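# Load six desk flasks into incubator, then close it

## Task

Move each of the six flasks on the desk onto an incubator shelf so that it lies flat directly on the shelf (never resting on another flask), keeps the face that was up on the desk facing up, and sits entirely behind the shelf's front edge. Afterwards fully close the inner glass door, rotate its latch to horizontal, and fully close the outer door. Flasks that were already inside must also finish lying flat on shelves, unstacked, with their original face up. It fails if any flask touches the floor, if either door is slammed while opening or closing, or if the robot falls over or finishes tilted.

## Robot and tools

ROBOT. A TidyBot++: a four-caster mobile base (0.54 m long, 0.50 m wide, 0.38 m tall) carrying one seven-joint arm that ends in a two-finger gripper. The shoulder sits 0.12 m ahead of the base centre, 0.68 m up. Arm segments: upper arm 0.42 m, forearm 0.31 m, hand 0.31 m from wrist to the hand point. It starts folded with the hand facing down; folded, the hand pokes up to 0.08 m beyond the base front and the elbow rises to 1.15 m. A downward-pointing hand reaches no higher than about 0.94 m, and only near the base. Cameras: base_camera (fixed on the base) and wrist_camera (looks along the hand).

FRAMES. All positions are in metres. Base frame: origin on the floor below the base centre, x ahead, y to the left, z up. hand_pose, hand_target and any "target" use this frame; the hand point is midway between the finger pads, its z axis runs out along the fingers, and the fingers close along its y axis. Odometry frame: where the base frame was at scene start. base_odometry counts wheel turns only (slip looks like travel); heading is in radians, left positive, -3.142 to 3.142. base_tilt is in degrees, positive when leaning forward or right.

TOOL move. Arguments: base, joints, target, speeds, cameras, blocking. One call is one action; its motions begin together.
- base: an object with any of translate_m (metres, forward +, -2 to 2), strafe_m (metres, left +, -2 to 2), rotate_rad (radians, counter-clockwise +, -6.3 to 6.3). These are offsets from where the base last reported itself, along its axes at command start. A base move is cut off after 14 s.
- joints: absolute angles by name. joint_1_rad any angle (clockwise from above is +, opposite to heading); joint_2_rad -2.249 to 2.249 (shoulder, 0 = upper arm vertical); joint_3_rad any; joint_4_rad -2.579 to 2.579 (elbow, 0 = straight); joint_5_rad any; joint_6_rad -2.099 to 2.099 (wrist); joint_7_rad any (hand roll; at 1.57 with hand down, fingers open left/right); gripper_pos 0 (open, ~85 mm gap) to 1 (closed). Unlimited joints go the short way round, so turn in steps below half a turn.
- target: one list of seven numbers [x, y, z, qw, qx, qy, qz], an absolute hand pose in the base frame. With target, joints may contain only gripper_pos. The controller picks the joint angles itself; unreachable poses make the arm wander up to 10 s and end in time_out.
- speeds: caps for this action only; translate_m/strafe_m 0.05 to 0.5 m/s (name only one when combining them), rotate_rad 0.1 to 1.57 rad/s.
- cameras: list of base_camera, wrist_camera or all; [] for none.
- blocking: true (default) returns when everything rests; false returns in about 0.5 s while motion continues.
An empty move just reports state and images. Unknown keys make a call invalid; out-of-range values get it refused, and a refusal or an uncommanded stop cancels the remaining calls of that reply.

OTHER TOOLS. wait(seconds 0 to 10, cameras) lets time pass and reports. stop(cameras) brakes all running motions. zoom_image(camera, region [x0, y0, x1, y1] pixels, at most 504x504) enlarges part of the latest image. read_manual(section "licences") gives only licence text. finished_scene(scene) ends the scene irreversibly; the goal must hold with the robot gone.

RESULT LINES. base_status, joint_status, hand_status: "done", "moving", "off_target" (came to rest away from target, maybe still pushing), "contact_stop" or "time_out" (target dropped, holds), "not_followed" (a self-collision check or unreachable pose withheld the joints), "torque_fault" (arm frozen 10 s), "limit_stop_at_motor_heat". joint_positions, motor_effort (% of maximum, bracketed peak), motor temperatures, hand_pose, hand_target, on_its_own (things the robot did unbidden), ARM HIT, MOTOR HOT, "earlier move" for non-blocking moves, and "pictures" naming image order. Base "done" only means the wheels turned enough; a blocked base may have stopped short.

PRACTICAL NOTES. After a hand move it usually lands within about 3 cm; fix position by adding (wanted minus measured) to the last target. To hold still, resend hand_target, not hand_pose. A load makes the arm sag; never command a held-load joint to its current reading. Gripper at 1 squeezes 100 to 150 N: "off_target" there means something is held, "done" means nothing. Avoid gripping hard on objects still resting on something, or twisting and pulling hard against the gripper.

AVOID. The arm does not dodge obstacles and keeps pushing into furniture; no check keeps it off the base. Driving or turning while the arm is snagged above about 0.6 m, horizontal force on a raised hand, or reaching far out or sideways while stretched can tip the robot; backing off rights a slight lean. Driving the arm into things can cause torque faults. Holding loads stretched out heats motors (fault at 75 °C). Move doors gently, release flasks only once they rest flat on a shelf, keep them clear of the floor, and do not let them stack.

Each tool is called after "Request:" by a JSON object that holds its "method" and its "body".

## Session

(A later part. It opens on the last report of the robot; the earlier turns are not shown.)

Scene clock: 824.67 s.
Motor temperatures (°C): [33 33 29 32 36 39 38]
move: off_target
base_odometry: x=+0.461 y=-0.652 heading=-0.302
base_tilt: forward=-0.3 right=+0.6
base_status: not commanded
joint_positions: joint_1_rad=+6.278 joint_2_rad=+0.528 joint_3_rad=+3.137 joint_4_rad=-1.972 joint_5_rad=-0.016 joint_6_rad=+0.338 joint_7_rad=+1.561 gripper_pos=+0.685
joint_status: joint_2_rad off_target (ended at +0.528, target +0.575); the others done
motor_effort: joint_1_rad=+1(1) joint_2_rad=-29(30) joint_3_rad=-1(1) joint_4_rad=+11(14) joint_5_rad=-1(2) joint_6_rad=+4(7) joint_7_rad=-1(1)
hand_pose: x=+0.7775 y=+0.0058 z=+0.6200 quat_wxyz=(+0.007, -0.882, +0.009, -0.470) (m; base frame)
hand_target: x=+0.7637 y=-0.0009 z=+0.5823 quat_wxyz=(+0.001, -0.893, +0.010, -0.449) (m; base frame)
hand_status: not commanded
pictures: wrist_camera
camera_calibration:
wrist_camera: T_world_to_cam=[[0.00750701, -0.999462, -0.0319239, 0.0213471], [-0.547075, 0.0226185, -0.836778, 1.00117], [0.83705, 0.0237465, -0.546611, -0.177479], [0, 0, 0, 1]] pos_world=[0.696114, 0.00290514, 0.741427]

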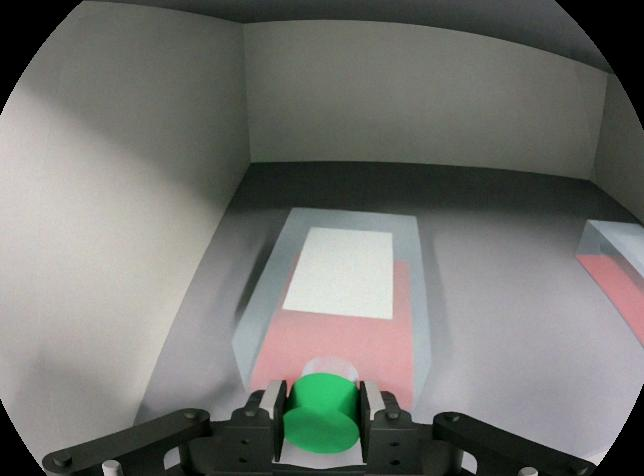

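Request:
{"method": "move", "body": {"joints": {"joint_2_rad": 0.545, "joint_4_rad": -1.965, "joint_6_rad": 0.27}, "cameras": []}}

Request:
{"method": "move", "body": {"joints": {"gripper_pos": 0.4}, "cameras": []}}

Request:
{"method": "move", "body": {"base": {"translate_m": -0.1}, "speeds": {"translate_m": 0.1}, "cameras": ["wrist_camera"]}}

Scene clock: 827.10 s.
Motor temperatures (°C): [33 33 29 32 36 39 38]
move: done
base_odometry: x=+0.461 y=-0.652 heading=-0.302
base_tilt: forward=-0.3 right=+0.5
base_status: not commanded
joint_positions: joint_1_rad=+6.278 joint_2_rad=+0.525 joint_3_rad=+3.137 joint_4_rad=-1.960 joint_5_rad=-0.016 joint_6_rad=+0.311 joint_7_rad=+1.561 gripper_pos=+0.685
joint_status: all done
motor_effort: joint_1_rad=+1(1) joint_2_rad=-26(28) joint_3_rad=-1(2) joint_4_rad=+12(13) joint_5_rad=-1(2) joint_6_rad=+4(5) joint_7_rad=-1(1)
hand_pose: x=+0.7780 y=+0.0059 z=+0.6203 quat_wxyz=(+0.007, -0.885, +0.009, -0.465) (m; base frame)
hand_target: x=+0.7669 y=-0.0003 z=+0.5948 quat_wxyz=(+0.002, -0.900, +0.010, -0.436) (m; base frame)
hand_status: not commanded
pictures: none
No camera images: "cameras" was empty.

Scene clock: 827.87 s.
Motor temperatures (°C): [33 33 29 32 36 39 38]
move: done
base_odometry: x=+0.461 y=-0.652 heading=-0.302
base_tilt: forward=-0.3 right=+0.6
base_status: not commanded
joint_positions: joint_1_rad=+6.278 joint_2_rad=+0.535 joint_3_rad=+3.137 joint_4_rad=-1.960 joint_5_rad=-0.016 joint_6_rad=+0.311 joint_7_rad=+1.561 gripper_pos=+0.400
joint_status: all done
motor_effort: joint_1_rad=+0(1) joint_2_rad=-31(34) joint_3_rad=-1(2) joint_4_rad=+14(15) joint_5_rad=-1(2) joint_6_rad=+6(7) joint_7_rad=+0(1)
hand_pose: x=+0.7773 y=+0.0059 z=+0.6134 quat_wxyz=(+0.007, -0.888, +0.009, -0.460) (m; base frame)
hand_target: x=+0.7669 y=-0.0003 z=+0.5948 quat_wxyz=(+0.002, -0.900, +0.010, -0.436) (m; base frame)
hand_status: not commanded
pictures: none
No camera images: "cameras" was empty.

Scene clock: 829.37 s.
Motor temperatures (°C): [33 33 29 32 36 39 38]
move: done
base_odometry: x=+0.366 y=-0.623 heading=-0.302
base_tilt: forward=-0.3 right=+0.6
base_status: done
joint_positions: joint_1_rad=+6.278 joint_2_rad=+0.536 joint_3_rad=+3.137 joint_4_rad=-1.960 joint_5_rad=-0.016 joint_6_rad=+0.311 joint_7_rad=+1.561 gripper_pos=+0.400
joint_status: not commanded
motor_effort: joint_1_rad=+0(1) joint_2_rad=-32(34) joint_3_rad=-1(2) joint_4_rad=+14(16) joint_5_rad=-1(1) joint_6_rad=+7(7) joint_7_rad=+1(2)
hand_pose: x=+0.7773 y=+0.0059 z=+0.6132 quat_wxyz=(+0.007, -0.888, +0.009, -0.460) (m; base frame)
hand_target: x=+0.7669 y=-0.0003 z=+0.5948 quat_wxyz=(+0.002, -0.900, +0.010, -0.436) (m; base frame)
hand_status: not commanded
pictures: wrist_camera
camera_calibration:
wrist_camera: T_world_to_cam=[[0.00702231, -0.999455, -0.032255, 0.0218486], [-0.566113, 0.0226156, -0.824018, 1.00231], [0.824298, 0.0240465, -0.565645, -0.159523], [0, 0, 0, 1]] pos_world=[0.69876, 0.00300482, 0.736391]

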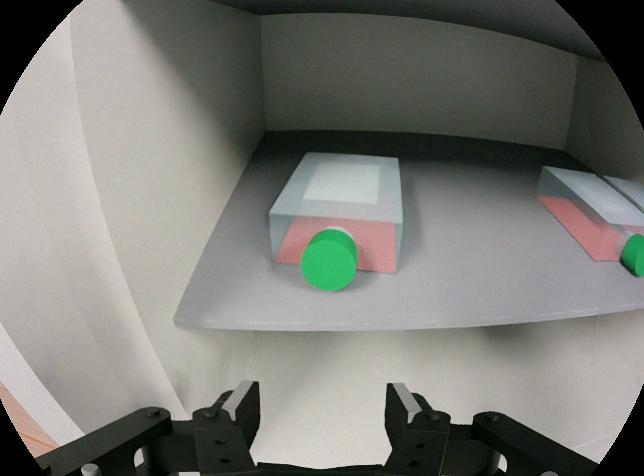

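Request:
{"method": "move", "body": {"base": {"translate_m": -0.35}, "joints": {"gripper_pos": 0.0, "joint_2_rad": 0.318, "joint_4_rad": -0.879, "joint_6_rad": -1.044}, "cameras": []}}

Request:
{"method": "move", "body": {"base": {"translate_m": 0.1464, "strafe_m": 1.055, "rotate_rad": 2.589}}}

Scene clock: 843.00 s.
Motor temperatures (°C): [33 33 29 32 36 39 38]
move: done
base_odometry: x=+0.031 y=-0.519 heading=-0.302
base_tilt: forward=-0.3 right=+0.6
base_status: done
joint_positions: joint_1_rad=+6.278 joint_2_rad=+0.339 joint_3_rad=+3.137 joint_4_rad=-0.905 joint_5_rad=-0.016 joint_6_rad=-0.968 joint_7_rad=+1.561 gripper_pos=+0.000
joint_status: all done
motor_effort: joint_1_rad=+0(2) joint_2_rad=-31(38) joint_3_rad=+0(2) joint_4_rad=+20(22) joint_5_rad=-1(1) joint_6_rad=+6(8) joint_7_rad=+0(1)
hand_pose: x=+0.8061 y=+0.0114 z=+0.9935 quat_wxyz=(+0.013, -0.894, +0.001, -0.448) (m; base frame)
hand_target: x=+0.7872 y=+0.0067 z=+1.0030 quat_wxyz=(+0.010, -0.900, +0.001, -0.435) (m; base frame)
hand_status: not commanded
pictures: none
No camera images: "cameras" was empty.

Scene clock: 846.90 s.
Motor temperatures (°C): [33 33 29 32 36 39 38]
move: done
base_odometry: x=+0.485 y=+0.445 heading=+2.288
base_tilt: forward=-0.3 right=+0.6
base_status: done
joint_positions: joint_1_rad=+6.284 joint_2_rad=+0.339 joint_3_rad=+3.141 joint_4_rad=-0.904 joint_5_rad=-0.016 joint_6_rad=-0.970 joint_7_rad=+1.561 gripper_pos=+0.000
joint_status: not commanded
motor_effort: joint_1_rad=+0(7) joint_2_rad=-31(34) joint_3_rad=-1(6) joint_4_rad=+20(21) joint_5_rad=-1(3) joint_6_rad=+6(7) joint_7_rad=+0(2)
hand_pose: x=+0.8057 y=+0.0055 z=+0.9934 quat_wxyz=(+0.010, -0.894, +0.005, -0.448) (m; base frame)
hand_target: x=+0.7872 y=+0.0067 z=+1.0030 quat_wxyz=(+0.010, -0.900, +0.001, -0.435) (m; base frame)
hand_status: not commanded
pictures: base_camera, wrist_camera
camera_calibration:
wrist_camera: T_world_to_cam=[[0.0155728, -0.999223, -0.0362078, 0.0305139], [-0.589334, 0.0200809, -0.80764, 1.33416], [0.807739, 0.0339158, -0.588564, 0.0682073], [0, 0, 0, 1]] pos_world=[0.730698, 0.00138573, 1.11877]

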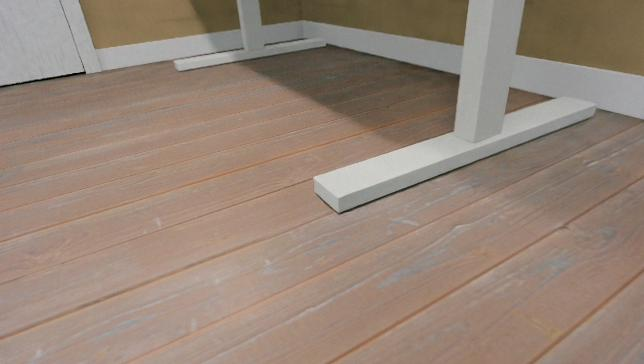

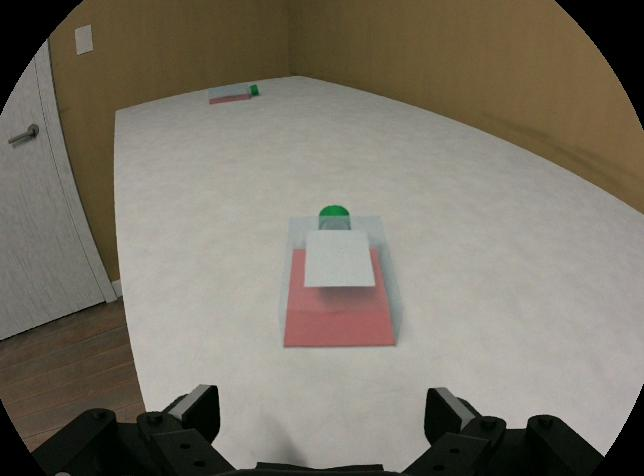

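Request:
{"method": "move", "body": {"base": {"strafe_m": -0.011}, "joints": {"joint_2_rad": 0.28, "joint_4_rad": -1.178, "joint_6_rad": -0.695}, "cameras": ["wrist_camera"]}}

Scene clock: 851.83 s.
Motor temperatures (°C): [33 33 29 32 36 39 38]
move: done
base_odometry: x=+0.493 y=+0.452 heading=+2.289
base_tilt: forward=-0.3 right=+0.6
base_status: done
joint_positions: joint_1_rad=+6.286 joint_2_rad=+0.306 joint_3_rad=+3.141 joint_4_rad=-1.157 joint_5_rad=-0.016 joint_6_rad=-0.759 joint_7_rad=+1.561 gripper_pos=+0.000
joint_status: all done
motor_effort: joint_1_rad=+0(4) joint_2_rad=-32(33) joint_3_rad=-1(3) joint_4_rad=+21(22) joint_5_rad=+0(1) joint_6_rad=+6(8) joint_7_rad=+1(1)
hand_pose: x=+0.8060 y=+0.0031 z=+0.9279 quat_wxyz=(+0.009, -0.896, +0.008, -0.444) (m; base frame)
hand_target: x=+0.8076 y=+0.0054 z=+0.9504 quat_wxyz=(+0.009, -0.880, +0.004, -0.474) (m; base frame)
hand_status: not commanded
pictures: wrist_camera
camera_calibration:
wrist_camera: T_world_to_cam=[[0.00931145, -0.999277, -0.0368746, 0.0313491], [-0.596542, 0.0240443, -0.802222, 1.28225], [0.802528, 0.0294671, -0.595886, 0.0404312], [0, 0, 0, 1]] pos_world=[0.732177, -0.000695763, 1.0539]

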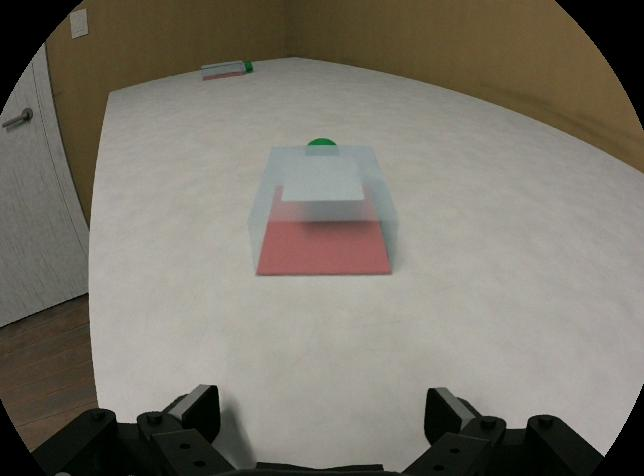

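Request:
{"method": "move", "body": {"base": {"translate_m": 0.09}, "joints": {"joint_2_rad": 0.262}, "speeds": {"translate_m": 0.1}, "cameras": ["wrist_camera"]}}

Request:
{"method": "zoom_image", "body": {"camera": "wrist_camera", "region": [180, 290, 470, 470]}}

Scene clock: 855.33 s.
Motor temperatures (°C): [33 33 29 32 36 39 38]
move: done
base_odometry: x=+0.433 y=+0.520 heading=+2.288
base_tilt: forward=-0.3 right=+0.6
base_status: done
joint_positions: joint_1_rad=+6.286 joint_2_rad=+0.277 joint_3_rad=+3.141 joint_4_rad=-1.162 joint_5_rad=-0.016 joint_6_rad=-0.754 joint_7_rad=+1.561 gripper_pos=+0.000
joint_status: all done
motor_effort: joint_1_rad=+0(2) joint_2_rad=-30(35) joint_3_rad=-1(2) joint_4_rad=+21(22) joint_5_rad=-1(1) joint_6_rad=+6(7) joint_7_rad=+0(1)
hand_pose: x=+0.7988 y=+0.0031 z=+0.9464 quat_wxyz=(+0.009, -0.890, +0.008, -0.457) (m; base frame)
hand_target: x=+0.8027 y=+0.0054 z=+0.9628 quat_wxyz=(+0.009, -0.876, +0.004, -0.482) (m; base frame)
hand_status: not commanded
pictures: wrist_camera
camera_calibration:
wrist_camera: T_world_to_cam=[[0.0103038, -0.99928, -0.0365258, 0.0309626], [-0.572841, 0.024041, -0.819314, 1.29007], [0.819602, 0.0293655, -0.572181, 0.0211619], [0, 0, 0, 1]] pos_world=[0.721343, -0.00069567, 1.07021]

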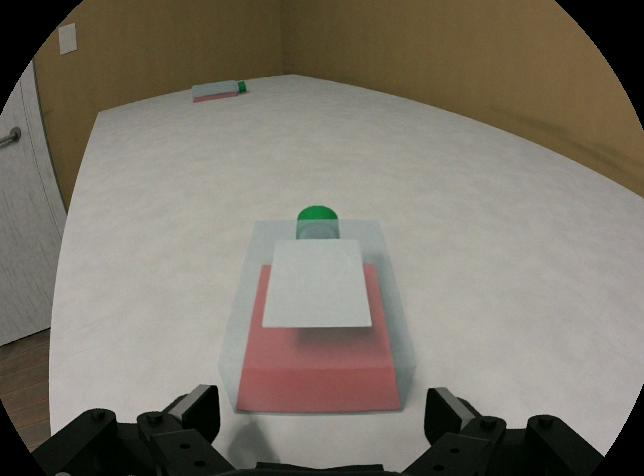

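Scaled by 1.738.

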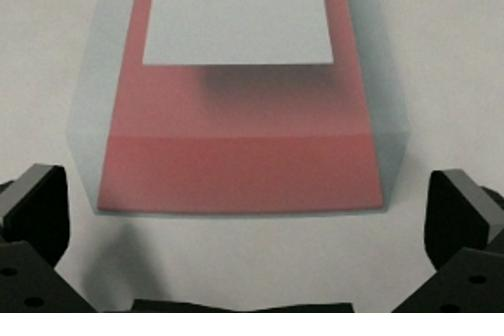

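Request:
{"method": "move", "body": {"base": {"strafe_m": 0.003}, "joints": {"joint_2_rad": 0.285, "joint_4_rad": -1.197, "joint_6_rad": -0.69}, "cameras": ["wrist_camera"]}}

Request:
{"method": "zoom_image", "body": {"camera": "wrist_camera", "region": [180, 290, 470, 470]}}

Scene clock: 858.00 s.
Motor temperatures (°C): [33 33 29 32 36 39 38]
move: done
base_odometry: x=+0.431 y=+0.519 heading=+2.288
base_tilt: forward=-0.3 right=+0.5
base_status: done
joint_positions: joint_1_rad=+6.285 joint_2_rad=+0.278 joint_3_rad=+3.141 joint_4_rad=-1.180 joint_5_rad=-0.016 joint_6_rad=-0.750 joint_7_rad=+1.561 gripper_pos=+0.000
joint_status: all done
motor_effort: joint_1_rad=+0(5) joint_2_rad=-30(31) joint_3_rad=-1(3) joint_4_rad=+21(23) joint_5_rad=-1(1) joint_6_rad=+6(7) joint_7_rad=+0(1)
hand_pose: x=+0.7972 y=+0.0037 z=+0.9368 quat_wxyz=(+0.009, -0.893, +0.008, -0.450) (m; base frame)
hand_target: x=+0.8071 y=+0.0053 z=+0.9374 quat_wxyz=(+0.009, -0.885, +0.004, -0.466) (m; base frame)
hand_status: not commanded
pictures: wrist_camera
camera_calibration:
wrist_camera: T_world_to_cam=[[0.0105706, -0.999269, -0.0367509, 0.0312959], [-0.584795, 0.0236346, -0.810837, 1.28285], [0.811112, 0.0300627, -0.584118, 0.0349677], [0, 0, 0, 1]] pos_world=[0.72151, -0.0000978167, 1.06176]

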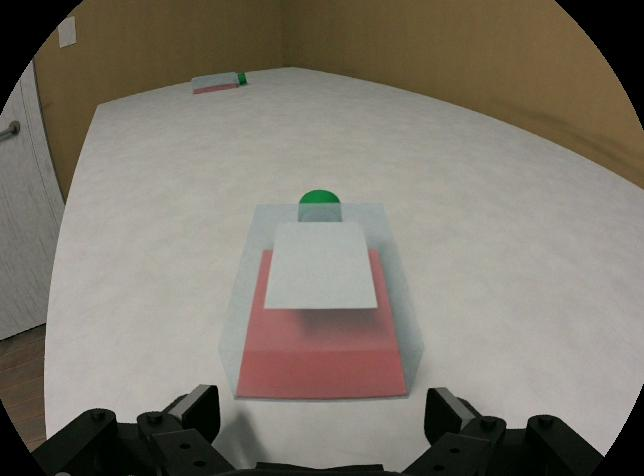

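Scaled by 1.738.

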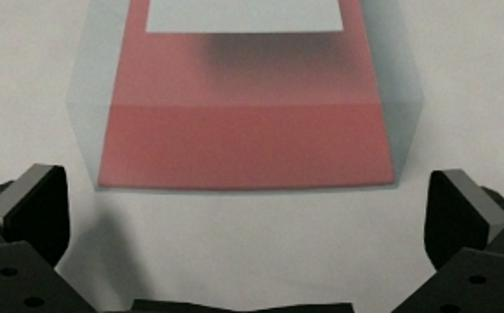

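Request:
{"method": "move", "body": {"base": {"translate_m": 0.025, "strafe_m": 0.001}, "speeds": {"translate_m": 0.05}, "cameras": ["wrist_camera"]}}

Request:
{"method": "zoom_image", "body": {"camera": "wrist_camera", "region": [180, 290, 470, 470]}}

Scene clock: 860.70 s.
Motor temperatures (°C): [33 33 29 32 36 39 38]
move: done
base_odometry: x=+0.414 y=+0.537 heading=+2.288
base_tilt: forward=-0.3 right=+0.6
base_status: done
joint_positions: joint_1_rad=+6.285 joint_2_rad=+0.280 joint_3_rad=+3.141 joint_4_rad=-1.180 joint_5_rad=-0.016 joint_6_rad=-0.749 joint_7_rad=+1.561 gripper_pos=+0.000
joint_status: not commanded
motor_effort: joint_1_rad=+0(2) joint_2_rad=-31(34) joint_3_rad=+0(2) joint_4_rad=+21(22) joint_5_rad=+0(1) joint_6_rad=+7(7) joint_7_rad=+0(2)
hand_pose: x=+0.7976 y=+0.0037 z=+0.9359 quat_wxyz=(+0.009, -0.893, +0.008, -0.450) (m; base frame)
hand_target: x=+0.8071 y=+0.0053 z=+0.9374 quat_wxyz=(+0.009, -0.885, +0.004, -0.466) (m; base frame)
hand_status: not commanded
pictures: wrist_camera
camera_calibration:
wrist_camera: T_world_to_cam=[[0.0105381, -0.999269, -0.0367596, 0.031294], [-0.585446, 0.0236365, -0.810367, 1.28246], [0.810643, 0.0300605, -0.584769, 0.0351276], [0, 0, 0, 1]] pos_world=[0.722008, -0.0000978078, 1.06096]

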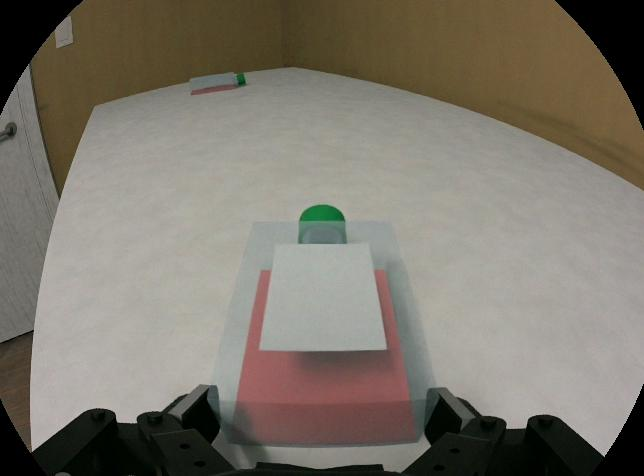

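Scaled by 1.738.

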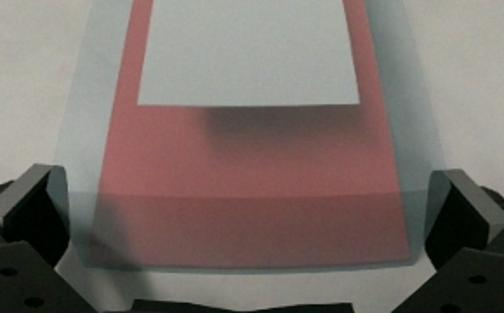

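Request:
{"method": "move", "body": {"base": {"translate_m": 0.024}, "speeds": {"translate_m": 0.05}, "cameras": []}}

Request:
{"method": "move", "body": {"joints": {"gripper_pos": 0.14}, "cameras": ["wrist_camera"]}}

Scene clock: 862.77 s.
Motor temperatures (°C): [33 33 29 32 36 39 38]
move: done
base_odometry: x=+0.398 y=+0.554 heading=+2.289
base_tilt: forward=-0.3 right=+0.5
base_status: done
joint_positions: joint_1_rad=+6.285 joint_2_rad=+0.280 joint_3_rad=+3.141 joint_4_rad=-1.180 joint_5_rad=-0.016 joint_6_rad=-0.749 joint_7_rad=+1.561 gripper_pos=+0.000
joint_status: not commanded
motor_effort: joint_1_rad=+0(0) joint_2_rad=-31(34) joint_3_rad=-1(2) joint_4_rad=+21(22) joint_5_rad=-1(1) joint_6_rad=+6(7) joint_7_rad=+0(1)
hand_pose: x=+0.7979 y=+0.0037 z=+0.9354 quat_wxyz=(+0.009, -0.893, +0.008, -0.449) (m; base frame)
hand_target: x=+0.8071 y=+0.0053 z=+0.9374 quat_wxyz=(+0.009, -0.885, +0.004, -0.466) (m; base frame)
hand_status: not commanded
pictures: none
No camera images: "cameras" was empty.

Scene clock: 863.33 s.
Motor temperatures (°C): [33 33 29 32 36 39 38]
move: off_target
base_odometry: x=+0.398 y=+0.554 heading=+2.289
base_tilt: forward=-0.2 right=+0.6
base_status: not commanded
joint_positions: joint_1_rad=+6.285 joint_2_rad=+0.280 joint_3_rad=+3.141 joint_4_rad=-1.180 joint_5_rad=-0.016 joint_6_rad=-0.747 joint_7_rad=+1.561 gripper_pos=+0.039
joint_status: gripper_pos off_target (ended at +0.039, target +0.140)
motor_effort: joint_1_rad=+0(0) joint_2_rad=-29(31) joint_3_rad=-1(2) joint_4_rad=+20(21) joint_5_rad=-1(1) joint_6_rad=+6(7) joint_7_rad=-1(1)
hand_pose: x=+0.7982 y=+0.0037 z=+0.9359 quat_wxyz=(+0.009, -0.893, +0.008, -0.450) (m; base frame)
hand_target: x=+0.8071 y=+0.0053 z=+0.9374 quat_wxyz=(+0.009, -0.885, +0.004, -0.466) (m; base frame)
hand_status: not commanded
pictures: wrist_camera
camera_calibration:
wrist_camera: T_world_to_cam=[[0.010599, -0.999269, -0.0367393, 0.0312204], [-0.584164, 0.023632, -0.811292, 1.28267], [0.811567, 0.0300607, -0.583486, 0.0327106], [0, 0, 0, 1]] pos_world=[0.722411, -0.0000978237, 1.06085]

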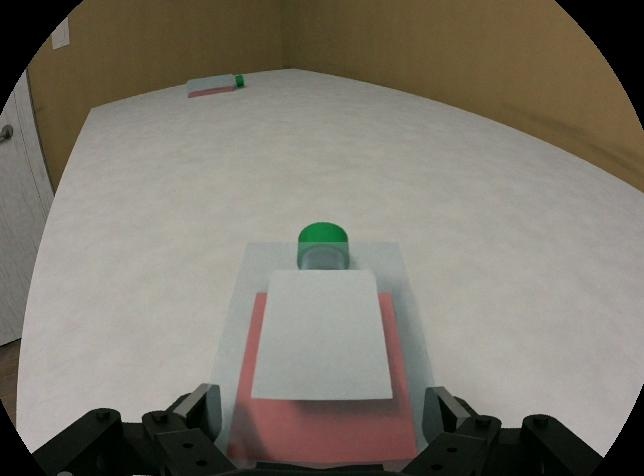

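Request:
{"method": "move", "body": {"joints": {"joint_2_rad": 0.28, "joint_4_rad": -1.09, "joint_6_rad": -0.85}, "cameras": []}}

Request:
{"method": "move", "body": {"joints": {"gripper_pos": 0.25, "joint_2_rad": 0.29, "joint_4_rad": -0.99, "joint_6_rad": -0.96}, "cameras": ["wrist_camera"]}}

Scene clock: 865.40 s.
Motor temperatures (°C): [33 33 29 32 36 39 38]
move: done
base_odometry: x=+0.398 y=+0.554 heading=+2.289
base_tilt: forward=-0.3 right=+0.6
base_status: not commanded
joint_positions: joint_1_rad=+6.285 joint_2_rad=+0.281 joint_3_rad=+3.141 joint_4_rad=-1.114 joint_5_rad=-0.016 joint_6_rad=-0.799 joint_7_rad=+1.561 gripper_pos=+0.039
joint_status: all done
motor_effort: joint_1_rad=+0(0) joint_2_rad=-30(33) joint_3_rad=+0(2) joint_4_rad=+21(23) joint_5_rad=-1(1) joint_6_rad=+7(8) joint_7_rad=+0(1)
hand_pose: x=+0.7979 y=+0.0038 z=+0.9590 quat_wxyz=(+0.010, -0.890, +0.007, -0.456) (m; base frame)
hand_target: x=+0.7913 y=+0.0060 z=+0.9607 quat_wxyz=(+0.010, -0.896, +0.003, -0.445) (m; base frame)
hand_status: not commanded
pictures: none
No camera images: "cameras" was empty.

Scene clock: 866.60 s.
Motor temperatures (°C): [33 33 29 32 36 39 38]
move: off_target
base_odometry: x=+0.398 y=+0.554 heading=+2.289
base_tilt: forward=-0.3 right=+0.6
base_status: not commanded
joint_positions: joint_1_rad=+6.285 joint_2_rad=+0.282 joint_3_rad=+3.141 joint_4_rad=-1.015 joint_5_rad=-0.016 joint_6_rad=-0.889 joint_7_rad=+1.561 gripper_pos=+0.039
joint_status: gripper_pos off_target (ended at +0.039, target +0.250); the others done
motor_effort: joint_1_rad=+0(0) joint_2_rad=-31(33) joint_3_rad=-1(2) joint_4_rad=+21(23) joint_5_rad=-1(1) joint_6_rad=+7(8) joint_7_rad=+0(1)
hand_pose: x=+0.7929 y=+0.0041 z=+0.9919 quat_wxyz=(+0.010, -0.888, +0.007, -0.460) (m; base frame)
hand_target: x=+0.7846 y=+0.0065 z=+0.9821 quat_wxyz=(+0.010, -0.900, +0.002, -0.436) (m; base frame)
hand_status: not commanded
pictures: wrist_camera
camera_calibration:
wrist_camera: T_world_to_cam=[[0.013618, -0.999257, -0.0360592, 0.0306757], [-0.566271, 0.0220149, -0.823925, 1.32327], [0.824107, 0.0316395, -0.56555, 0.0419235], [0, 0, 0, 1]] pos_world=[0.714362, 0.000194869, 1.11509]

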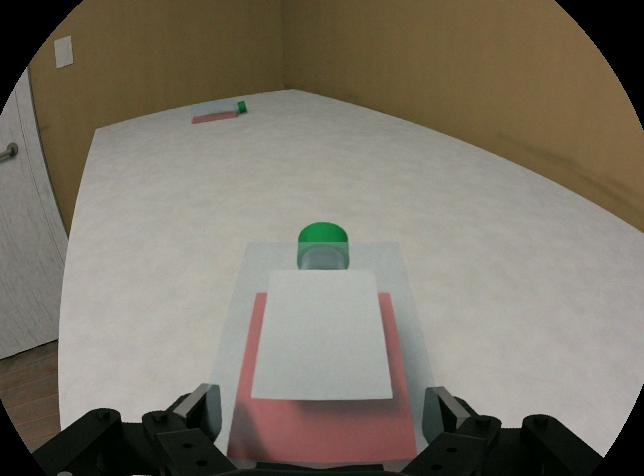

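Request:
{"method": "move", "body": {"base": {"translate_m": -0.3}, "speeds": {"translate_m": 0.25}, "cameras": []}}

Request:
{"method": "move", "body": {"base": {"translate_m": -0.226, "strafe_m": 0.93, "rotate_rad": -2.664}, "speeds": {"strafe_m": 0.3, "rotate_rad": 0.8}}}

Scene clock: 875.47 s.
Motor temperatures (°C): [33 33 29 32 36 39 38]
move: done
base_odometry: x=+0.595 y=+0.328 heading=+2.289
base_tilt: forward=-0.3 right=+0.6
base_status: done
joint_positions: joint_1_rad=+6.285 joint_2_rad=+0.289 joint_3_rad=+3.141 joint_4_rad=-1.014 joint_5_rad=-0.016 joint_6_rad=-0.894 joint_7_rad=+1.561 gripper_pos=+0.039
joint_status: not commanded
motor_effort: joint_1_rad=+0(2) joint_2_rad=-31(35) joint_3_rad=-1(3) joint_4_rad=+21(22) joint_5_rad=-1(1) joint_6_rad=+7(8) joint_7_rad=+0(1)
hand_pose: x=+0.7944 y=+0.0045 z=+0.9857 quat_wxyz=(+0.010, -0.890, +0.006, -0.455) (m; base frame)
hand_target: x=+0.7846 y=+0.0065 z=+0.9821 quat_wxyz=(+0.010, -0.900, +0.002, -0.436) (m; base frame)
hand_status: not commanded
pictures: none
No camera images: "cameras" was empty.

Scene clock: 879.87 s.
Motor temperatures (°C): [33 33 29 32 36 39 38]
move: done
base_odometry: x=+0.043 y=-0.454 heading=-0.376
base_tilt: forward=-0.3 right=+0.6
base_status: done
joint_positions: joint_1_rad=+6.289 joint_2_rad=+0.289 joint_3_rad=+3.147 joint_4_rad=-1.014 joint_5_rad=-0.016 joint_6_rad=-0.894 joint_7_rad=+1.561 gripper_pos=+0.039
joint_status: not commanded
motor_effort: joint_1_rad=+0(6) joint_2_rad=-31(34) joint_3_rad=+0(6) joint_4_rad=+21(22) joint_5_rad=-1(2) joint_6_rad=+7(8) joint_7_rad=-1(1)
hand_pose: x=+0.7945 y=-0.0017 z=+0.9856 quat_wxyz=(+0.007, -0.890, +0.010, -0.455) (m; base frame)
hand_target: x=+0.7846 y=+0.0065 z=+0.9821 quat_wxyz=(+0.010, -0.900, +0.002, -0.436) (m; base frame)
hand_status: not commanded
pictures: base_camera, wrist_camera
camera_calibration:
wrist_camera: T_world_to_cam=[[0.00388179, -0.999394, -0.0345775, 0.0309068], [-0.576106, 0.0260279, -0.81696, 1.3201], [0.817366, 0.0230916, -0.575657, 0.0524431], [0, 0, 0, 1]] pos_world=[0.717532, -0.00468221, 1.10973]

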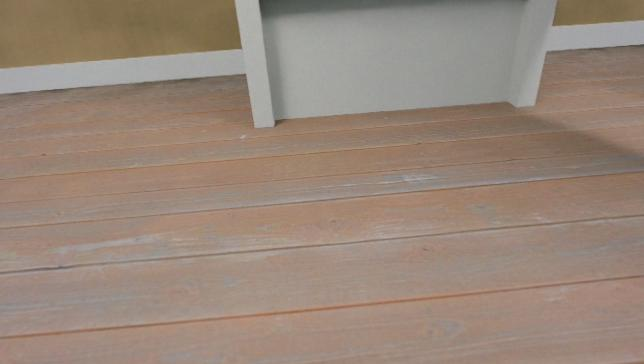

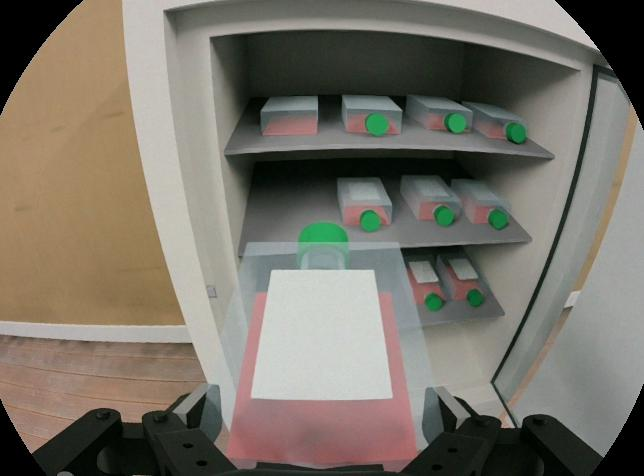

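Request:
{"method": "move", "body": {"joints": {"joint_2_rad": 0.285, "joint_4_rad": -1.485, "joint_6_rad": -0.375}, "base": {"translate_m": 0.2, "strafe_m": 0.02}, "speeds": {"translate_m": 0.15}, "cameras": []}}

Request:
{"method": "move", "body": {"base": {"translate_m": 0.1}, "speeds": {"translate_m": 0.15}, "cameras": ["wrist_camera"]}}

Scene clock: 884.47 s.
Motor temperatures (°C): [33 33 29 32 36 39 38]
move: done
base_odometry: x=+0.237 y=-0.509 heading=-0.377
base_tilt: forward=-0.2 right=+0.5
base_status: done
joint_positions: joint_1_rad=+6.289 joint_2_rad=+0.289 joint_3_rad=+3.147 joint_4_rad=-1.470 joint_5_rad=-0.016 joint_6_rad=-0.443 joint_7_rad=+1.561 gripper_pos=+0.039
joint_status: all done
motor_effort: joint_1_rad=+0(2) joint_2_rad=-32(35) joint_3_rad=-1(2) joint_4_rad=+21(23) joint_5_rad=-1(1) joint_6_rad=+7(8) joint_7_rad=+0(1)
hand_pose: x=+0.7993 y=-0.0036 z=+0.8429 quat_wxyz=(+0.005, -0.891, +0.014, -0.453) (m; base frame)
hand_target: x=+0.8068 y=+0.0036 z=+0.8543 quat_wxyz=(+0.008, -0.878, +0.006, -0.478) (m; base frame)
hand_status: not commanded
pictures: none
No camera images: "cameras" was empty.

Scene clock: 885.80 s.
Motor temperatures (°C): [33 33 29 32 36 39 38]
move: done
base_odometry: x=+0.330 y=-0.545 heading=-0.376
base_tilt: forward=-0.3 right=+0.6
base_status: done
joint_positions: joint_1_rad=+6.289 joint_2_rad=+0.290 joint_3_rad=+3.147 joint_4_rad=-1.471 joint_5_rad=-0.016 joint_6_rad=-0.438 joint_7_rad=+1.561 gripper_pos=+0.039
joint_status: not commanded
motor_effort: joint_1_rad=+0(2) joint_2_rad=-31(34) joint_3_rad=-1(2) joint_4_rad=+21(22) joint_5_rad=-1(1) joint_6_rad=+7(7) joint_7_rad=+0(1)
hand_pose: x=+0.8000 y=-0.0036 z=+0.8432 quat_wxyz=(+0.005, -0.891, +0.014, -0.454) (m; base frame)
hand_target: x=+0.8068 y=+0.0036 z=+0.8543 quat_wxyz=(+0.008, -0.878, +0.006, -0.478) (m; base frame)
hand_status: not commanded
pictures: wrist_camera
camera_calibration:
wrist_camera: T_world_to_cam=[[-0.00320197, -0.999384, -0.0349556, 0.0300748], [-0.576818, 0.0304002, -0.816307, 1.20696], [0.816867, 0.0175492, -0.57656, -0.0327307], [0, 0, 0, 1]] pos_world=[0.723028, -0.00606112, 0.967429]

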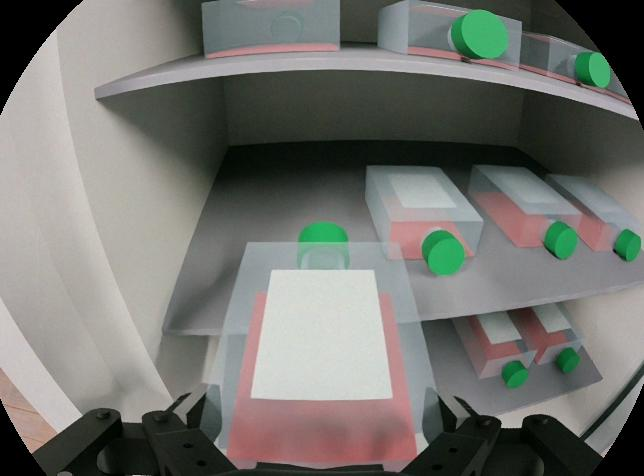

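Request:
{"method": "move", "body": {"base": {"translate_m": 0.1, "strafe_m": 0.028}, "joints": {"joint_2_rad": 0.29, "joint_4_rad": -1.515, "joint_6_rad": -0.34}, "speeds": {"translate_m": 0.1}, "cameras": ["wrist_camera"]}}

Scene clock: 890.70 s.
Motor temperatures (°C): [33 33 29 32 36 39 38]
move: done
base_odometry: x=+0.434 y=-0.556 heading=-0.376
base_tilt: forward=-0.2 right=+0.6
base_status: done
joint_positions: joint_1_rad=+6.289 joint_2_rad=+0.292 joint_3_rad=+3.147 joint_4_rad=-1.502 joint_5_rad=-0.016 joint_6_rad=-0.401 joint_7_rad=+1.561 gripper_pos=+0.039
joint_status: all done
motor_effort: joint_1_rad=+0(2) joint_2_rad=-31(33) joint_3_rad=-1(2) joint_4_rad=+21(22) joint_5_rad=+0(1) joint_6_rad=+7(8) joint_7_rad=+1(1)
hand_pose: x=+0.7992 y=-0.0038 z=+0.8327 quat_wxyz=(+0.005, -0.890, +0.014, -0.455) (m; base frame)
hand_target: x=+0.8065 y=+0.0034 z=+0.8430 quat_wxyz=(+0.007, -0.878, +0.007, -0.478) (m; base frame)
hand_status: not commanded
pictures: wrist_camera
camera_calibration:
wrist_camera: T_world_to_cam=[[-0.00365183, -0.999386, -0.0348466, 0.0298192], [-0.575037, 0.0306077, -0.817555, 1.19756], [0.818119, 0.0170525, -0.574796, -0.0406837], [0, 0, 0, 1]] pos_world=[0.722033, -0.00615988, 0.956723]

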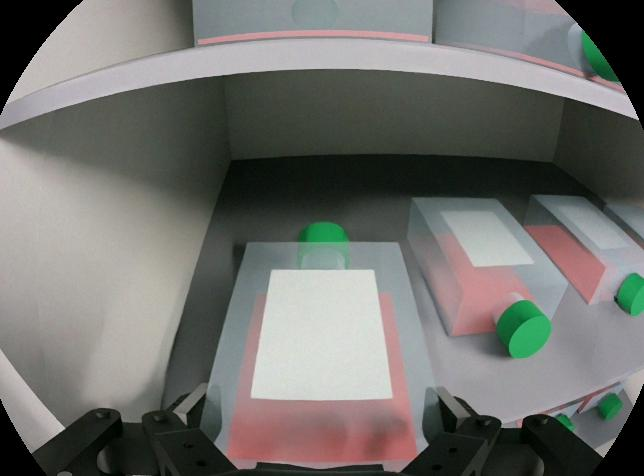

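Request:
{"method": "move", "body": {"base": {"translate_m": 0.05}, "speeds": {"translate_m": 0.06}, "cameras": []}}

Request:
{"method": "move", "body": {"joints": {"joint_2_rad": 0.295, "joint_4_rad": -1.55, "joint_6_rad": -0.305}, "cameras": []}}

Request:
{"method": "move", "body": {"joints": {"joint_2_rad": 0.3, "joint_4_rad": -1.58, "joint_6_rad": -0.275}, "cameras": ["wrist_camera"]}}

Scene clock: 894.77 s.
Motor temperatures (°C): [33 33 29 32 36 39 38]
move: done
base_odometry: x=+0.480 y=-0.575 heading=-0.376
base_tilt: forward=-0.2 right=+0.5
base_status: done
joint_positions: joint_1_rad=+6.289 joint_2_rad=+0.293 joint_3_rad=+3.146 joint_4_rad=-1.503 joint_5_rad=-0.016 joint_6_rad=-0.401 joint_7_rad=+1.561 gripper_pos=+0.039
joint_status: not commanded
motor_effort: joint_1_rad=+0(3) joint_2_rad=-31(34) joint_3_rad=-1(4) joint_4_rad=+21(22) joint_5_rad=+0(1) joint_6_rad=+7(8) joint_7_rad=+1(1)
hand_pose: x=+0.7993 y=-0.0037 z=+0.8325 quat_wxyz=(+0.005, -0.890, +0.014, -0.455) (m; base frame)
hand_target: x=+0.8065 y=+0.0034 z=+0.8430 quat_wxyz=(+0.007, -0.878, +0.007, -0.478) (m; base frame)
hand_status: not commanded
pictures: none
No camera images: "cameras" was empty.

Scene clock: 895.47 s.
Motor temperatures (°C): [33 33 29 32 36 39 38]
move: done
base_odometry: x=+0.480 y=-0.575 heading=-0.376
base_tilt: forward=-0.3 right=+0.5
base_status: not commanded
joint_positions: joint_1_rad=+6.289 joint_2_rad=+0.293 joint_3_rad=+3.146 joint_4_rad=-1.538 joint_5_rad=-0.016 joint_6_rad=-0.366 joint_7_rad=+1.561 gripper_pos=+0.039
joint_status: all done
motor_effort: joint_1_rad=+0(0) joint_2_rad=-30(32) joint_3_rad=-1(2) joint_4_rad=+21(22) joint_5_rad=-1(1) joint_6_rad=+7(8) joint_7_rad=+0(1)
hand_pose: x=+0.7965 y=-0.0039 z=+0.8215 quat_wxyz=(+0.005, -0.890, +0.014, -0.455) (m; base frame)
hand_target: x=+0.8045 y=+0.0032 z=+0.8289 quat_wxyz=(+0.007, -0.880, +0.007, -0.476) (m; base frame)
hand_status: not commanded
pictures: none
No camera images: "cameras" was empty.

Scene clock: 896.13 s.
Motor temperatures (°C): [33 33 29 32 36 39 38]
move: done
base_odometry: x=+0.480 y=-0.575 heading=-0.376
base_tilt: forward=-0.3 right=+0.6
base_status: not commanded
joint_positions: joint_1_rad=+6.289 joint_2_rad=+0.293 joint_3_rad=+3.146 joint_4_rad=-1.567 joint_5_rad=-0.016 joint_6_rad=-0.337 joint_7_rad=+1.561 gripper_pos=+0.039
joint_status: all done
motor_effort: joint_1_rad=+0(0) joint_2_rad=-31(32) joint_3_rad=-2(2) joint_4_rad=+21(22) joint_5_rad=+0(1) joint_6_rad=+7(8) joint_7_rad=-1(1)
hand_pose: x=+0.7941 y=-0.0040 z=+0.8126 quat_wxyz=(+0.005, -0.890, +0.014, -0.455) (m; base frame)
hand_target: x=+0.8025 y=+0.0031 z=+0.8164 quat_wxyz=(+0.007, -0.881, +0.007, -0.474) (m; base frame)
hand_status: not commanded
pictures: wrist_camera
camera_calibration:
wrist_camera: T_world_to_cam=[[-0.0046707, -0.999393, -0.0345269, 0.0293369], [-0.575554, 0.0309217, -0.817179, 1.1783], [0.81775, 0.0160553, -0.575349, -0.0472252], [0, 0, 0, 1]] pos_world=[0.716931, -0.00635774, 0.936725]

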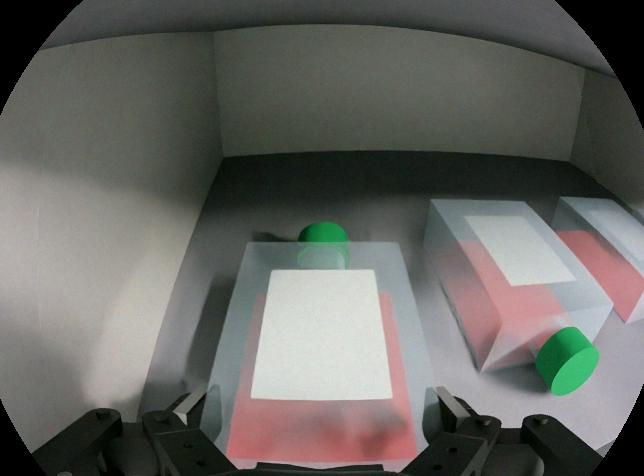

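Request:
{"method": "move", "body": {}}

Scene clock: 917.27 s.
Motor temperatures (°C): [33 33 29 32 36 39 38]
base_odometry: x=+0.480 y=-0.575 heading=-0.376
base_tilt: forward=-0.3 right=+0.6
base_status: not commanded
joint_positions: joint_1_rad=+6.289 joint_2_rad=+0.293 joint_3_rad=+3.146 joint_4_rad=-1.567 joint_5_rad=-0.016 joint_6_rad=-0.336 joint_7_rad=+1.561 gripper_pos=+0.039
joint_status: all done
motor_effort: joint_1_rad=+0(0) joint_2_rad=-31(32) joint_3_rad=-1(2) joint_4_rad=+21(22) joint_5_rad=-1(1) joint_6_rad=+7(8) joint_7_rad=+0(1)
hand_pose: x=+0.7941 y=-0.0040 z=+0.8126 quat_wxyz=(+0.005, -0.890, +0.014, -0.455) (m; base frame)
hand_target: x=+0.8025 y=+0.0031 z=+0.8164 quat_wxyz=(+0.007, -0.881, +0.007, -0.474) (m; base frame)
hand_status: not commanded
pictures: base_camera, wrist_camera
camera_calibration:
wrist_camera: T_world_to_cam=[[-0.00466637, -0.999393, -0.0345268, 0.0293336], [-0.575487, 0.0309204, -0.817226, 1.1783], [0.817798, 0.0160562, -0.575281, -0.0473228], [0, 0, 0, 1]] pos_world=[0.716931, -0.00635775, 0.936724]

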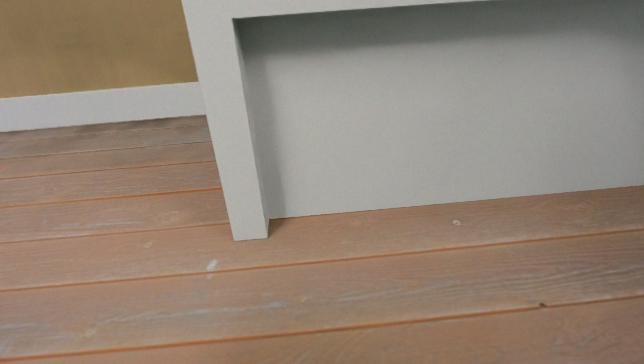

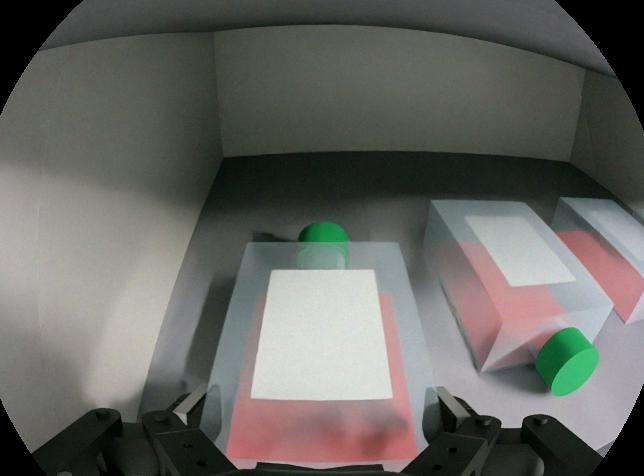

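Request:
{"method": "move", "body": {"joints": {"joint_2_rad":0.305,"joint_4_rad":-1.6,"joint_6_rad":-0.255}, "cameras": ["wrist_camera"]}}

Request:
{"method": "move", "body": {"joints": {"joint_2_rad":0.31,"joint_4_rad":-1.62,"joint_6_rad":-0.235}, "cameras": ["wrist_camera"]}}

Scene clock: 918.87 s.
Motor temperatures (°C): [33 33 29 32 36 39 38]
move: done
base_odometry: x=+0.480 y=-0.575 heading=-0.376
base_tilt: forward=-0.3 right=+0.6
base_status: not commanded
joint_positions: joint_1_rad=+6.289 joint_2_rad=+0.293 joint_3_rad=+3.146 joint_4_rad=-1.581 joint_5_rad=-0.016 joint_6_rad=-0.312 joint_7_rad=+1.561 gripper_pos=+0.039
joint_status: all done
motor_effort: joint_1_rad=+0(0) joint_2_rad=-31(31) joint_3_rad=-1(2) joint_4_rad=+20(22) joint_5_rad=-1(1) joint_6_rad=+7(7) joint_7_rad=+0(1)
hand_pose: x=+0.7948 y=-0.0041 z=+0.8110 quat_wxyz=(+0.005, -0.888, +0.014, -0.460) (m; base frame)
hand_target: x=+0.8011 y=+0.0029 z=+0.8071 quat_wxyz=(+0.007, -0.882, +0.007, -0.471) (m; base frame)
hand_status: not commanded
pictures: wrist_camera
camera_calibration:
wrist_camera: T_world_to_cam=[[-0.00464019, -0.999399, -0.0343515, 0.0290689], [-0.566967, 0.0309262, -0.82316, 1.17556], [0.823728, 0.0156566, -0.56677, -0.0604777], [0, 0, 0, 1]] pos_world=[0.716455, -0.00635731, 0.934395]

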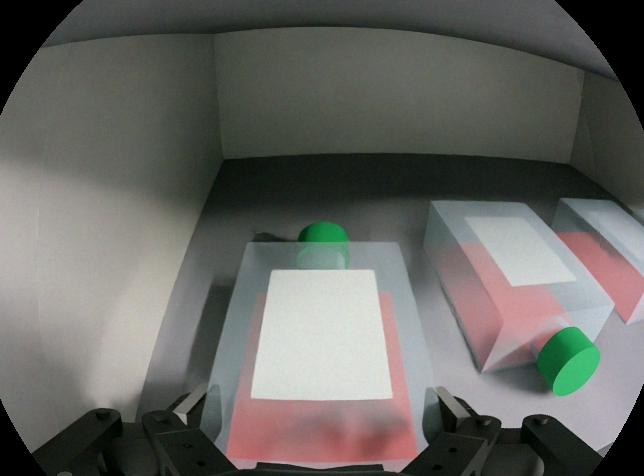

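Scene clock: 919.47 s.
Motor temperatures (°C): [33 33 29 32 36 39 38]
move: done
base_odometry: x=+0.480 y=-0.575 heading=-0.376
base_tilt: forward=-0.3 right=+0.6
base_status: not commanded
joint_positions: joint_1_rad=+6.289 joint_2_rad=+0.293 joint_3_rad=+3.146 joint_4_rad=-1.592 joint_5_rad=-0.016 joint_6_rad=-0.289 joint_7_rad=+1.561 gripper_pos=+0.039
joint_status: all done
motor_effort: joint_1_rad=+0(1) joint_2_rad=-27(29) joint_3_rad=+0(1) joint_4_rad=+19(20) joint_5_rad=+0(1) joint_6_rad=+6(7) joint_7_rad=+0(1)
hand_pose: x=+0.7961 y=-0.0042 z=+0.8112 quat_wxyz=(+0.005, -0.885, +0.014, -0.466) (m; base frame)
hand_target: x=+0.7996 y=+0.0028 z=+0.7977 quat_wxyz=(+0.007, -0.883, +0.007, -0.469) (m; base frame)
hand_status: not commanded
pictures: wrist_camera
camera_calibration:
wrist_camera: T_world_to_cam=[[-0.0045258, -0.999405, -0.0341912, 0.0287039], [-0.556108, 0.0309322, -0.830534, 1.17369], [0.831098, 0.0152552, -0.555917, -0.0761135], [0, 0, 0, 1]] pos_world=[0.716086, -0.00645688, 0.933458]

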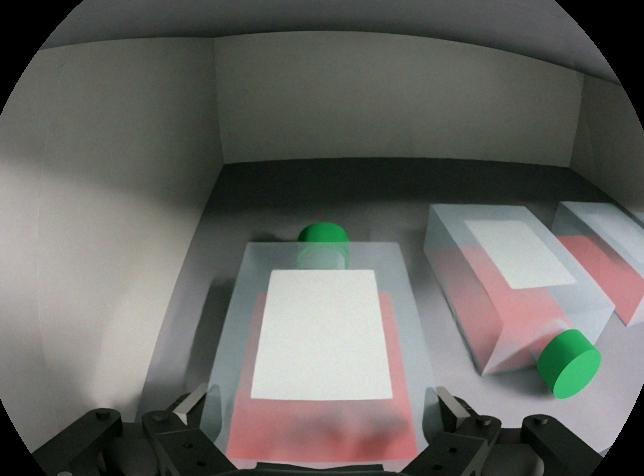

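Request:
{"method": "move", "body": {"joints": {"joint_2_rad":0.325,"joint_4_rad":-1.62,"joint_6_rad":-0.265}, "cameras": ["wrist_camera"]}}

Request:
{"method": "move", "body": {"joints": {"joint_2_rad":0.335,"joint_4_rad":-1.63,"joint_6_rad":-0.265}, "cameras": ["wrist_camera"]}}

Scene clock: 921.47 s.
Motor temperatures (°C): [33 33 29 32 36 39 38]
move: done
base_odometry: x=+0.480 y=-0.575 heading=-0.376
base_tilt: forward=-0.3 right=+0.5
base_status: not commanded
joint_positions: joint_1_rad=+6.289 joint_2_rad=+0.293 joint_3_rad=+3.146 joint_4_rad=-1.592 joint_5_rad=-0.016 joint_6_rad=-0.289 joint_7_rad=+1.561 gripper_pos=+0.039
joint_status: all done
motor_effort: joint_1_rad=+0(1) joint_2_rad=-24(28) joint_3_rad=-1(1) joint_4_rad=+17(19) joint_5_rad=+0(1) joint_6_rad=+5(7) joint_7_rad=+0(1)
hand_pose: x=+0.7961 y=-0.0042 z=+0.8110 quat_wxyz=(+0.005, -0.885, +0.014, -0.465) (m; base frame)
hand_target: x=+0.7958 y=+0.0030 z=+0.7800 quat_wxyz=(+0.007, -0.893, +0.007, -0.449) (m; base frame)
hand_status: not commanded
pictures: wrist_camera
camera_calibration:
wrist_camera: T_world_to_cam=[[-0.00453811, -0.999405, -0.0341897, 0.0287049], [-0.556407, 0.0309323, -0.830334, 1.17361], [0.830897, 0.0152553, -0.556217, -0.0758833], [0, 0, 0, 1]] pos_world=[0.716185, -0.00645688, 0.933259]

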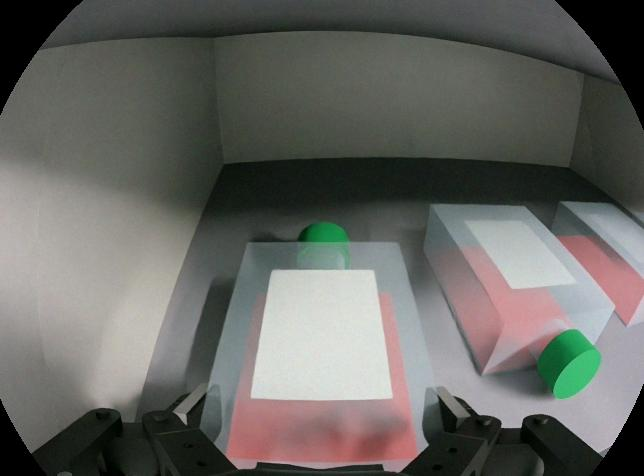

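Scene clock: 921.97 s.
Motor temperatures (°C): [33 33 29 32 36 39 38]
move: off_target
base_odometry: x=+0.480 y=-0.575 heading=-0.376
base_tilt: forward=-0.3 right=+0.6
base_status: not commanded
joint_positions: joint_1_rad=+6.289 joint_2_rad=+0.293 joint_3_rad=+3.146 joint_4_rad=-1.592 joint_5_rad=-0.016 joint_6_rad=-0.288 joint_7_rad=+1.561 gripper_pos=+0.039
joint_status: joint_2_rad off_target (ended at +0.293, target +0.335); the others done
motor_effort: joint_1_rad=+0(0) joint_2_rad=-23(25) joint_3_rad=-1(1) joint_4_rad=+15(18) joint_5_rad=+0(0) joint_6_rad=+3(5) joint_7_rad=+1(1)
hand_pose: x=+0.7961 y=-0.0042 z=+0.8107 quat_wxyz=(+0.005, -0.885, +0.014, -0.465) (m; base frame)
hand_target: x=+0.7937 y=+0.0030 z=+0.7678 quat_wxyz=(+0.007, -0.898, +0.008, -0.440) (m; base frame)
hand_status: not commanded
pictures: wrist_camera
camera_calibration:
wrist_camera: T_world_to_cam=[[-0.00454606, -0.999405, -0.0341878, 0.028702], [-0.556637, 0.0309309, -0.83018, 1.17346], [0.830743, 0.0152562, -0.556447, -0.0756688], [0, 0, 0, 1]] pos_world=[0.716184, -0.00645688, 0.933059]

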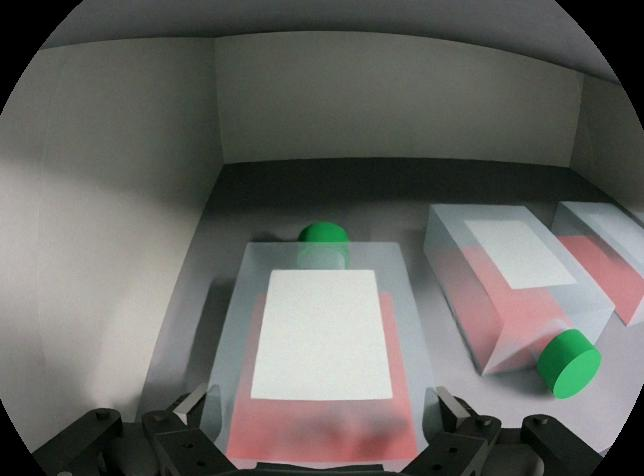

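Request:
{"method": "move", "body": {"joints": {"joint_2_rad":0.32,"joint_4_rad":-1.615,"joint_6_rad":-0.265}, "cameras": []}}

Request:
{"method": "move", "body": {"joints": {"gripper_pos":0.0}, "cameras": ["wrist_camera"]}}

Request:
{"method": "move", "body": {"base": {"translate_m":-0.1}, "speeds": {"translate_m":0.08}, "cameras": ["wrist_camera"]}}

Scene clock: 924.07 s.
Motor temperatures (°C): [33 33 29 32 36 39 38]
move: done
base_odometry: x=+0.480 y=-0.575 heading=-0.376
base_tilt: forward=-0.3 right=+0.6
base_status: not commanded
joint_positions: joint_1_rad=+6.289 joint_2_rad=+0.293 joint_3_rad=+3.146 joint_4_rad=-1.592 joint_5_rad=-0.016 joint_6_rad=-0.288 joint_7_rad=+1.561 gripper_pos=+0.039
joint_status: all done
motor_effort: joint_1_rad=+0(0) joint_2_rad=-23(25) joint_3_rad=-1(2) joint_4_rad=+16(17) joint_5_rad=+0(1) joint_6_rad=+5(5) joint_7_rad=+1(1)
hand_pose: x=+0.7961 y=-0.0042 z=+0.8109 quat_wxyz=(+0.005, -0.885, +0.014, -0.465) (m; base frame)
hand_target: x=+0.7968 y=+0.0030 z=+0.7861 quat_wxyz=(+0.007, -0.891, +0.007, -0.454) (m; base frame)
hand_status: not commanded
pictures: none
No camera images: "cameras" was empty.

Scene clock: 924.90 s.
Motor temperatures (°C): [33 33 29 32 36 39 38]
move: done
base_odometry: x=+0.480 y=-0.575 heading=-0.376
base_tilt: forward=-0.3 right=+0.6
base_status: not commanded
joint_positions: joint_1_rad=+6.289 joint_2_rad=+0.306 joint_3_rad=+3.146 joint_4_rad=-1.601 joint_5_rad=-0.016 joint_6_rad=-0.288 joint_7_rad=+1.561 gripper_pos=+0.000
joint_status: all done
motor_effort: joint_1_rad=+1(1) joint_2_rad=-28(31) joint_3_rad=+0(2) joint_4_rad=+18(21) joint_5_rad=-1(2) joint_6_rad=+5(7) joint_7_rad=+0(1)
hand_pose: x=+0.7952 y=-0.0042 z=+0.7977 quat_wxyz=(+0.005, -0.890, +0.014, -0.456) (m; base frame)
hand_target: x=+0.7968 y=+0.0030 z=+0.7861 quat_wxyz=(+0.007, -0.891, +0.007, -0.454) (m; base frame)
hand_status: not commanded
pictures: wrist_camera
camera_calibration:
wrist_camera: T_world_to_cam=[[-0.00522134, -0.9994, -0.0342262, 0.0288422], [-0.573585, 0.0310297, -0.818558, 1.16642], [0.819129, 0.0153577, -0.573403, -0.059386], [0, 0, 0, 1]] pos_world=[0.717837, -0.00645664, 0.921718]

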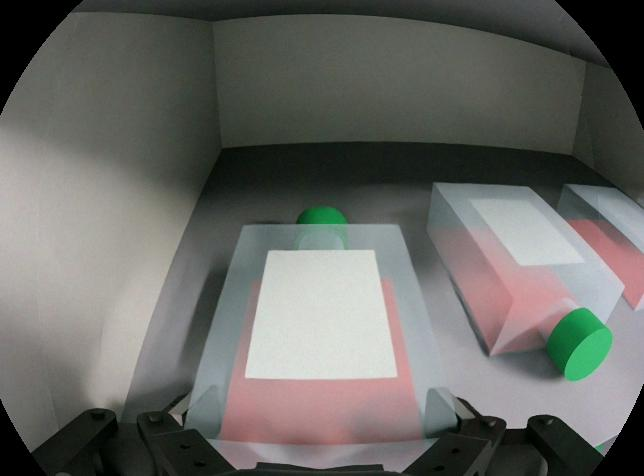

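Scene clock: 926.70 s.
Motor temperatures (°C): [33 33 29 32 36 39 38]
move: done
base_odometry: x=+0.387 y=-0.538 heading=-0.376
base_tilt: forward=-0.3 right=+0.6
base_status: done
joint_positions: joint_1_rad=+6.289 joint_2_rad=+0.307 joint_3_rad=+3.146 joint_4_rad=-1.603 joint_5_rad=-0.016 joint_6_rad=-0.287 joint_7_rad=+1.561 gripper_pos=+0.000
joint_status: not commanded
motor_effort: joint_1_rad=+0(1) joint_2_rad=-30(32) joint_3_rad=+0(3) joint_4_rad=+20(21) joint_5_rad=-1(2) joint_6_rad=+6(7) joint_7_rad=+0(2)
hand_pose: x=+0.7949 y=-0.0042 z=+0.7956 quat_wxyz=(+0.005, -0.890, +0.014, -0.455) (m; base frame)
hand_target: x=+0.7968 y=+0.0030 z=+0.7861 quat_wxyz=(+0.007, -0.891, +0.007, -0.454) (m; base frame)
hand_status: not commanded
pictures: wrist_camera
camera_calibration:
wrist_camera: T_world_to_cam=[[-0.00538131, -0.999397, -0.0342926, 0.0289508], [-0.576057, 0.0311294, -0.816817, 1.16502], [0.817392, 0.0153589, -0.575877, -0.057081], [0, 0, 0, 1]] pos_world=[0.71793, -0.00645629, 0.919726]

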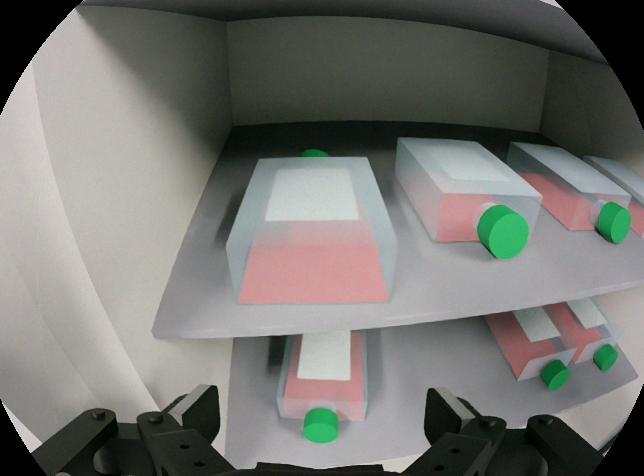

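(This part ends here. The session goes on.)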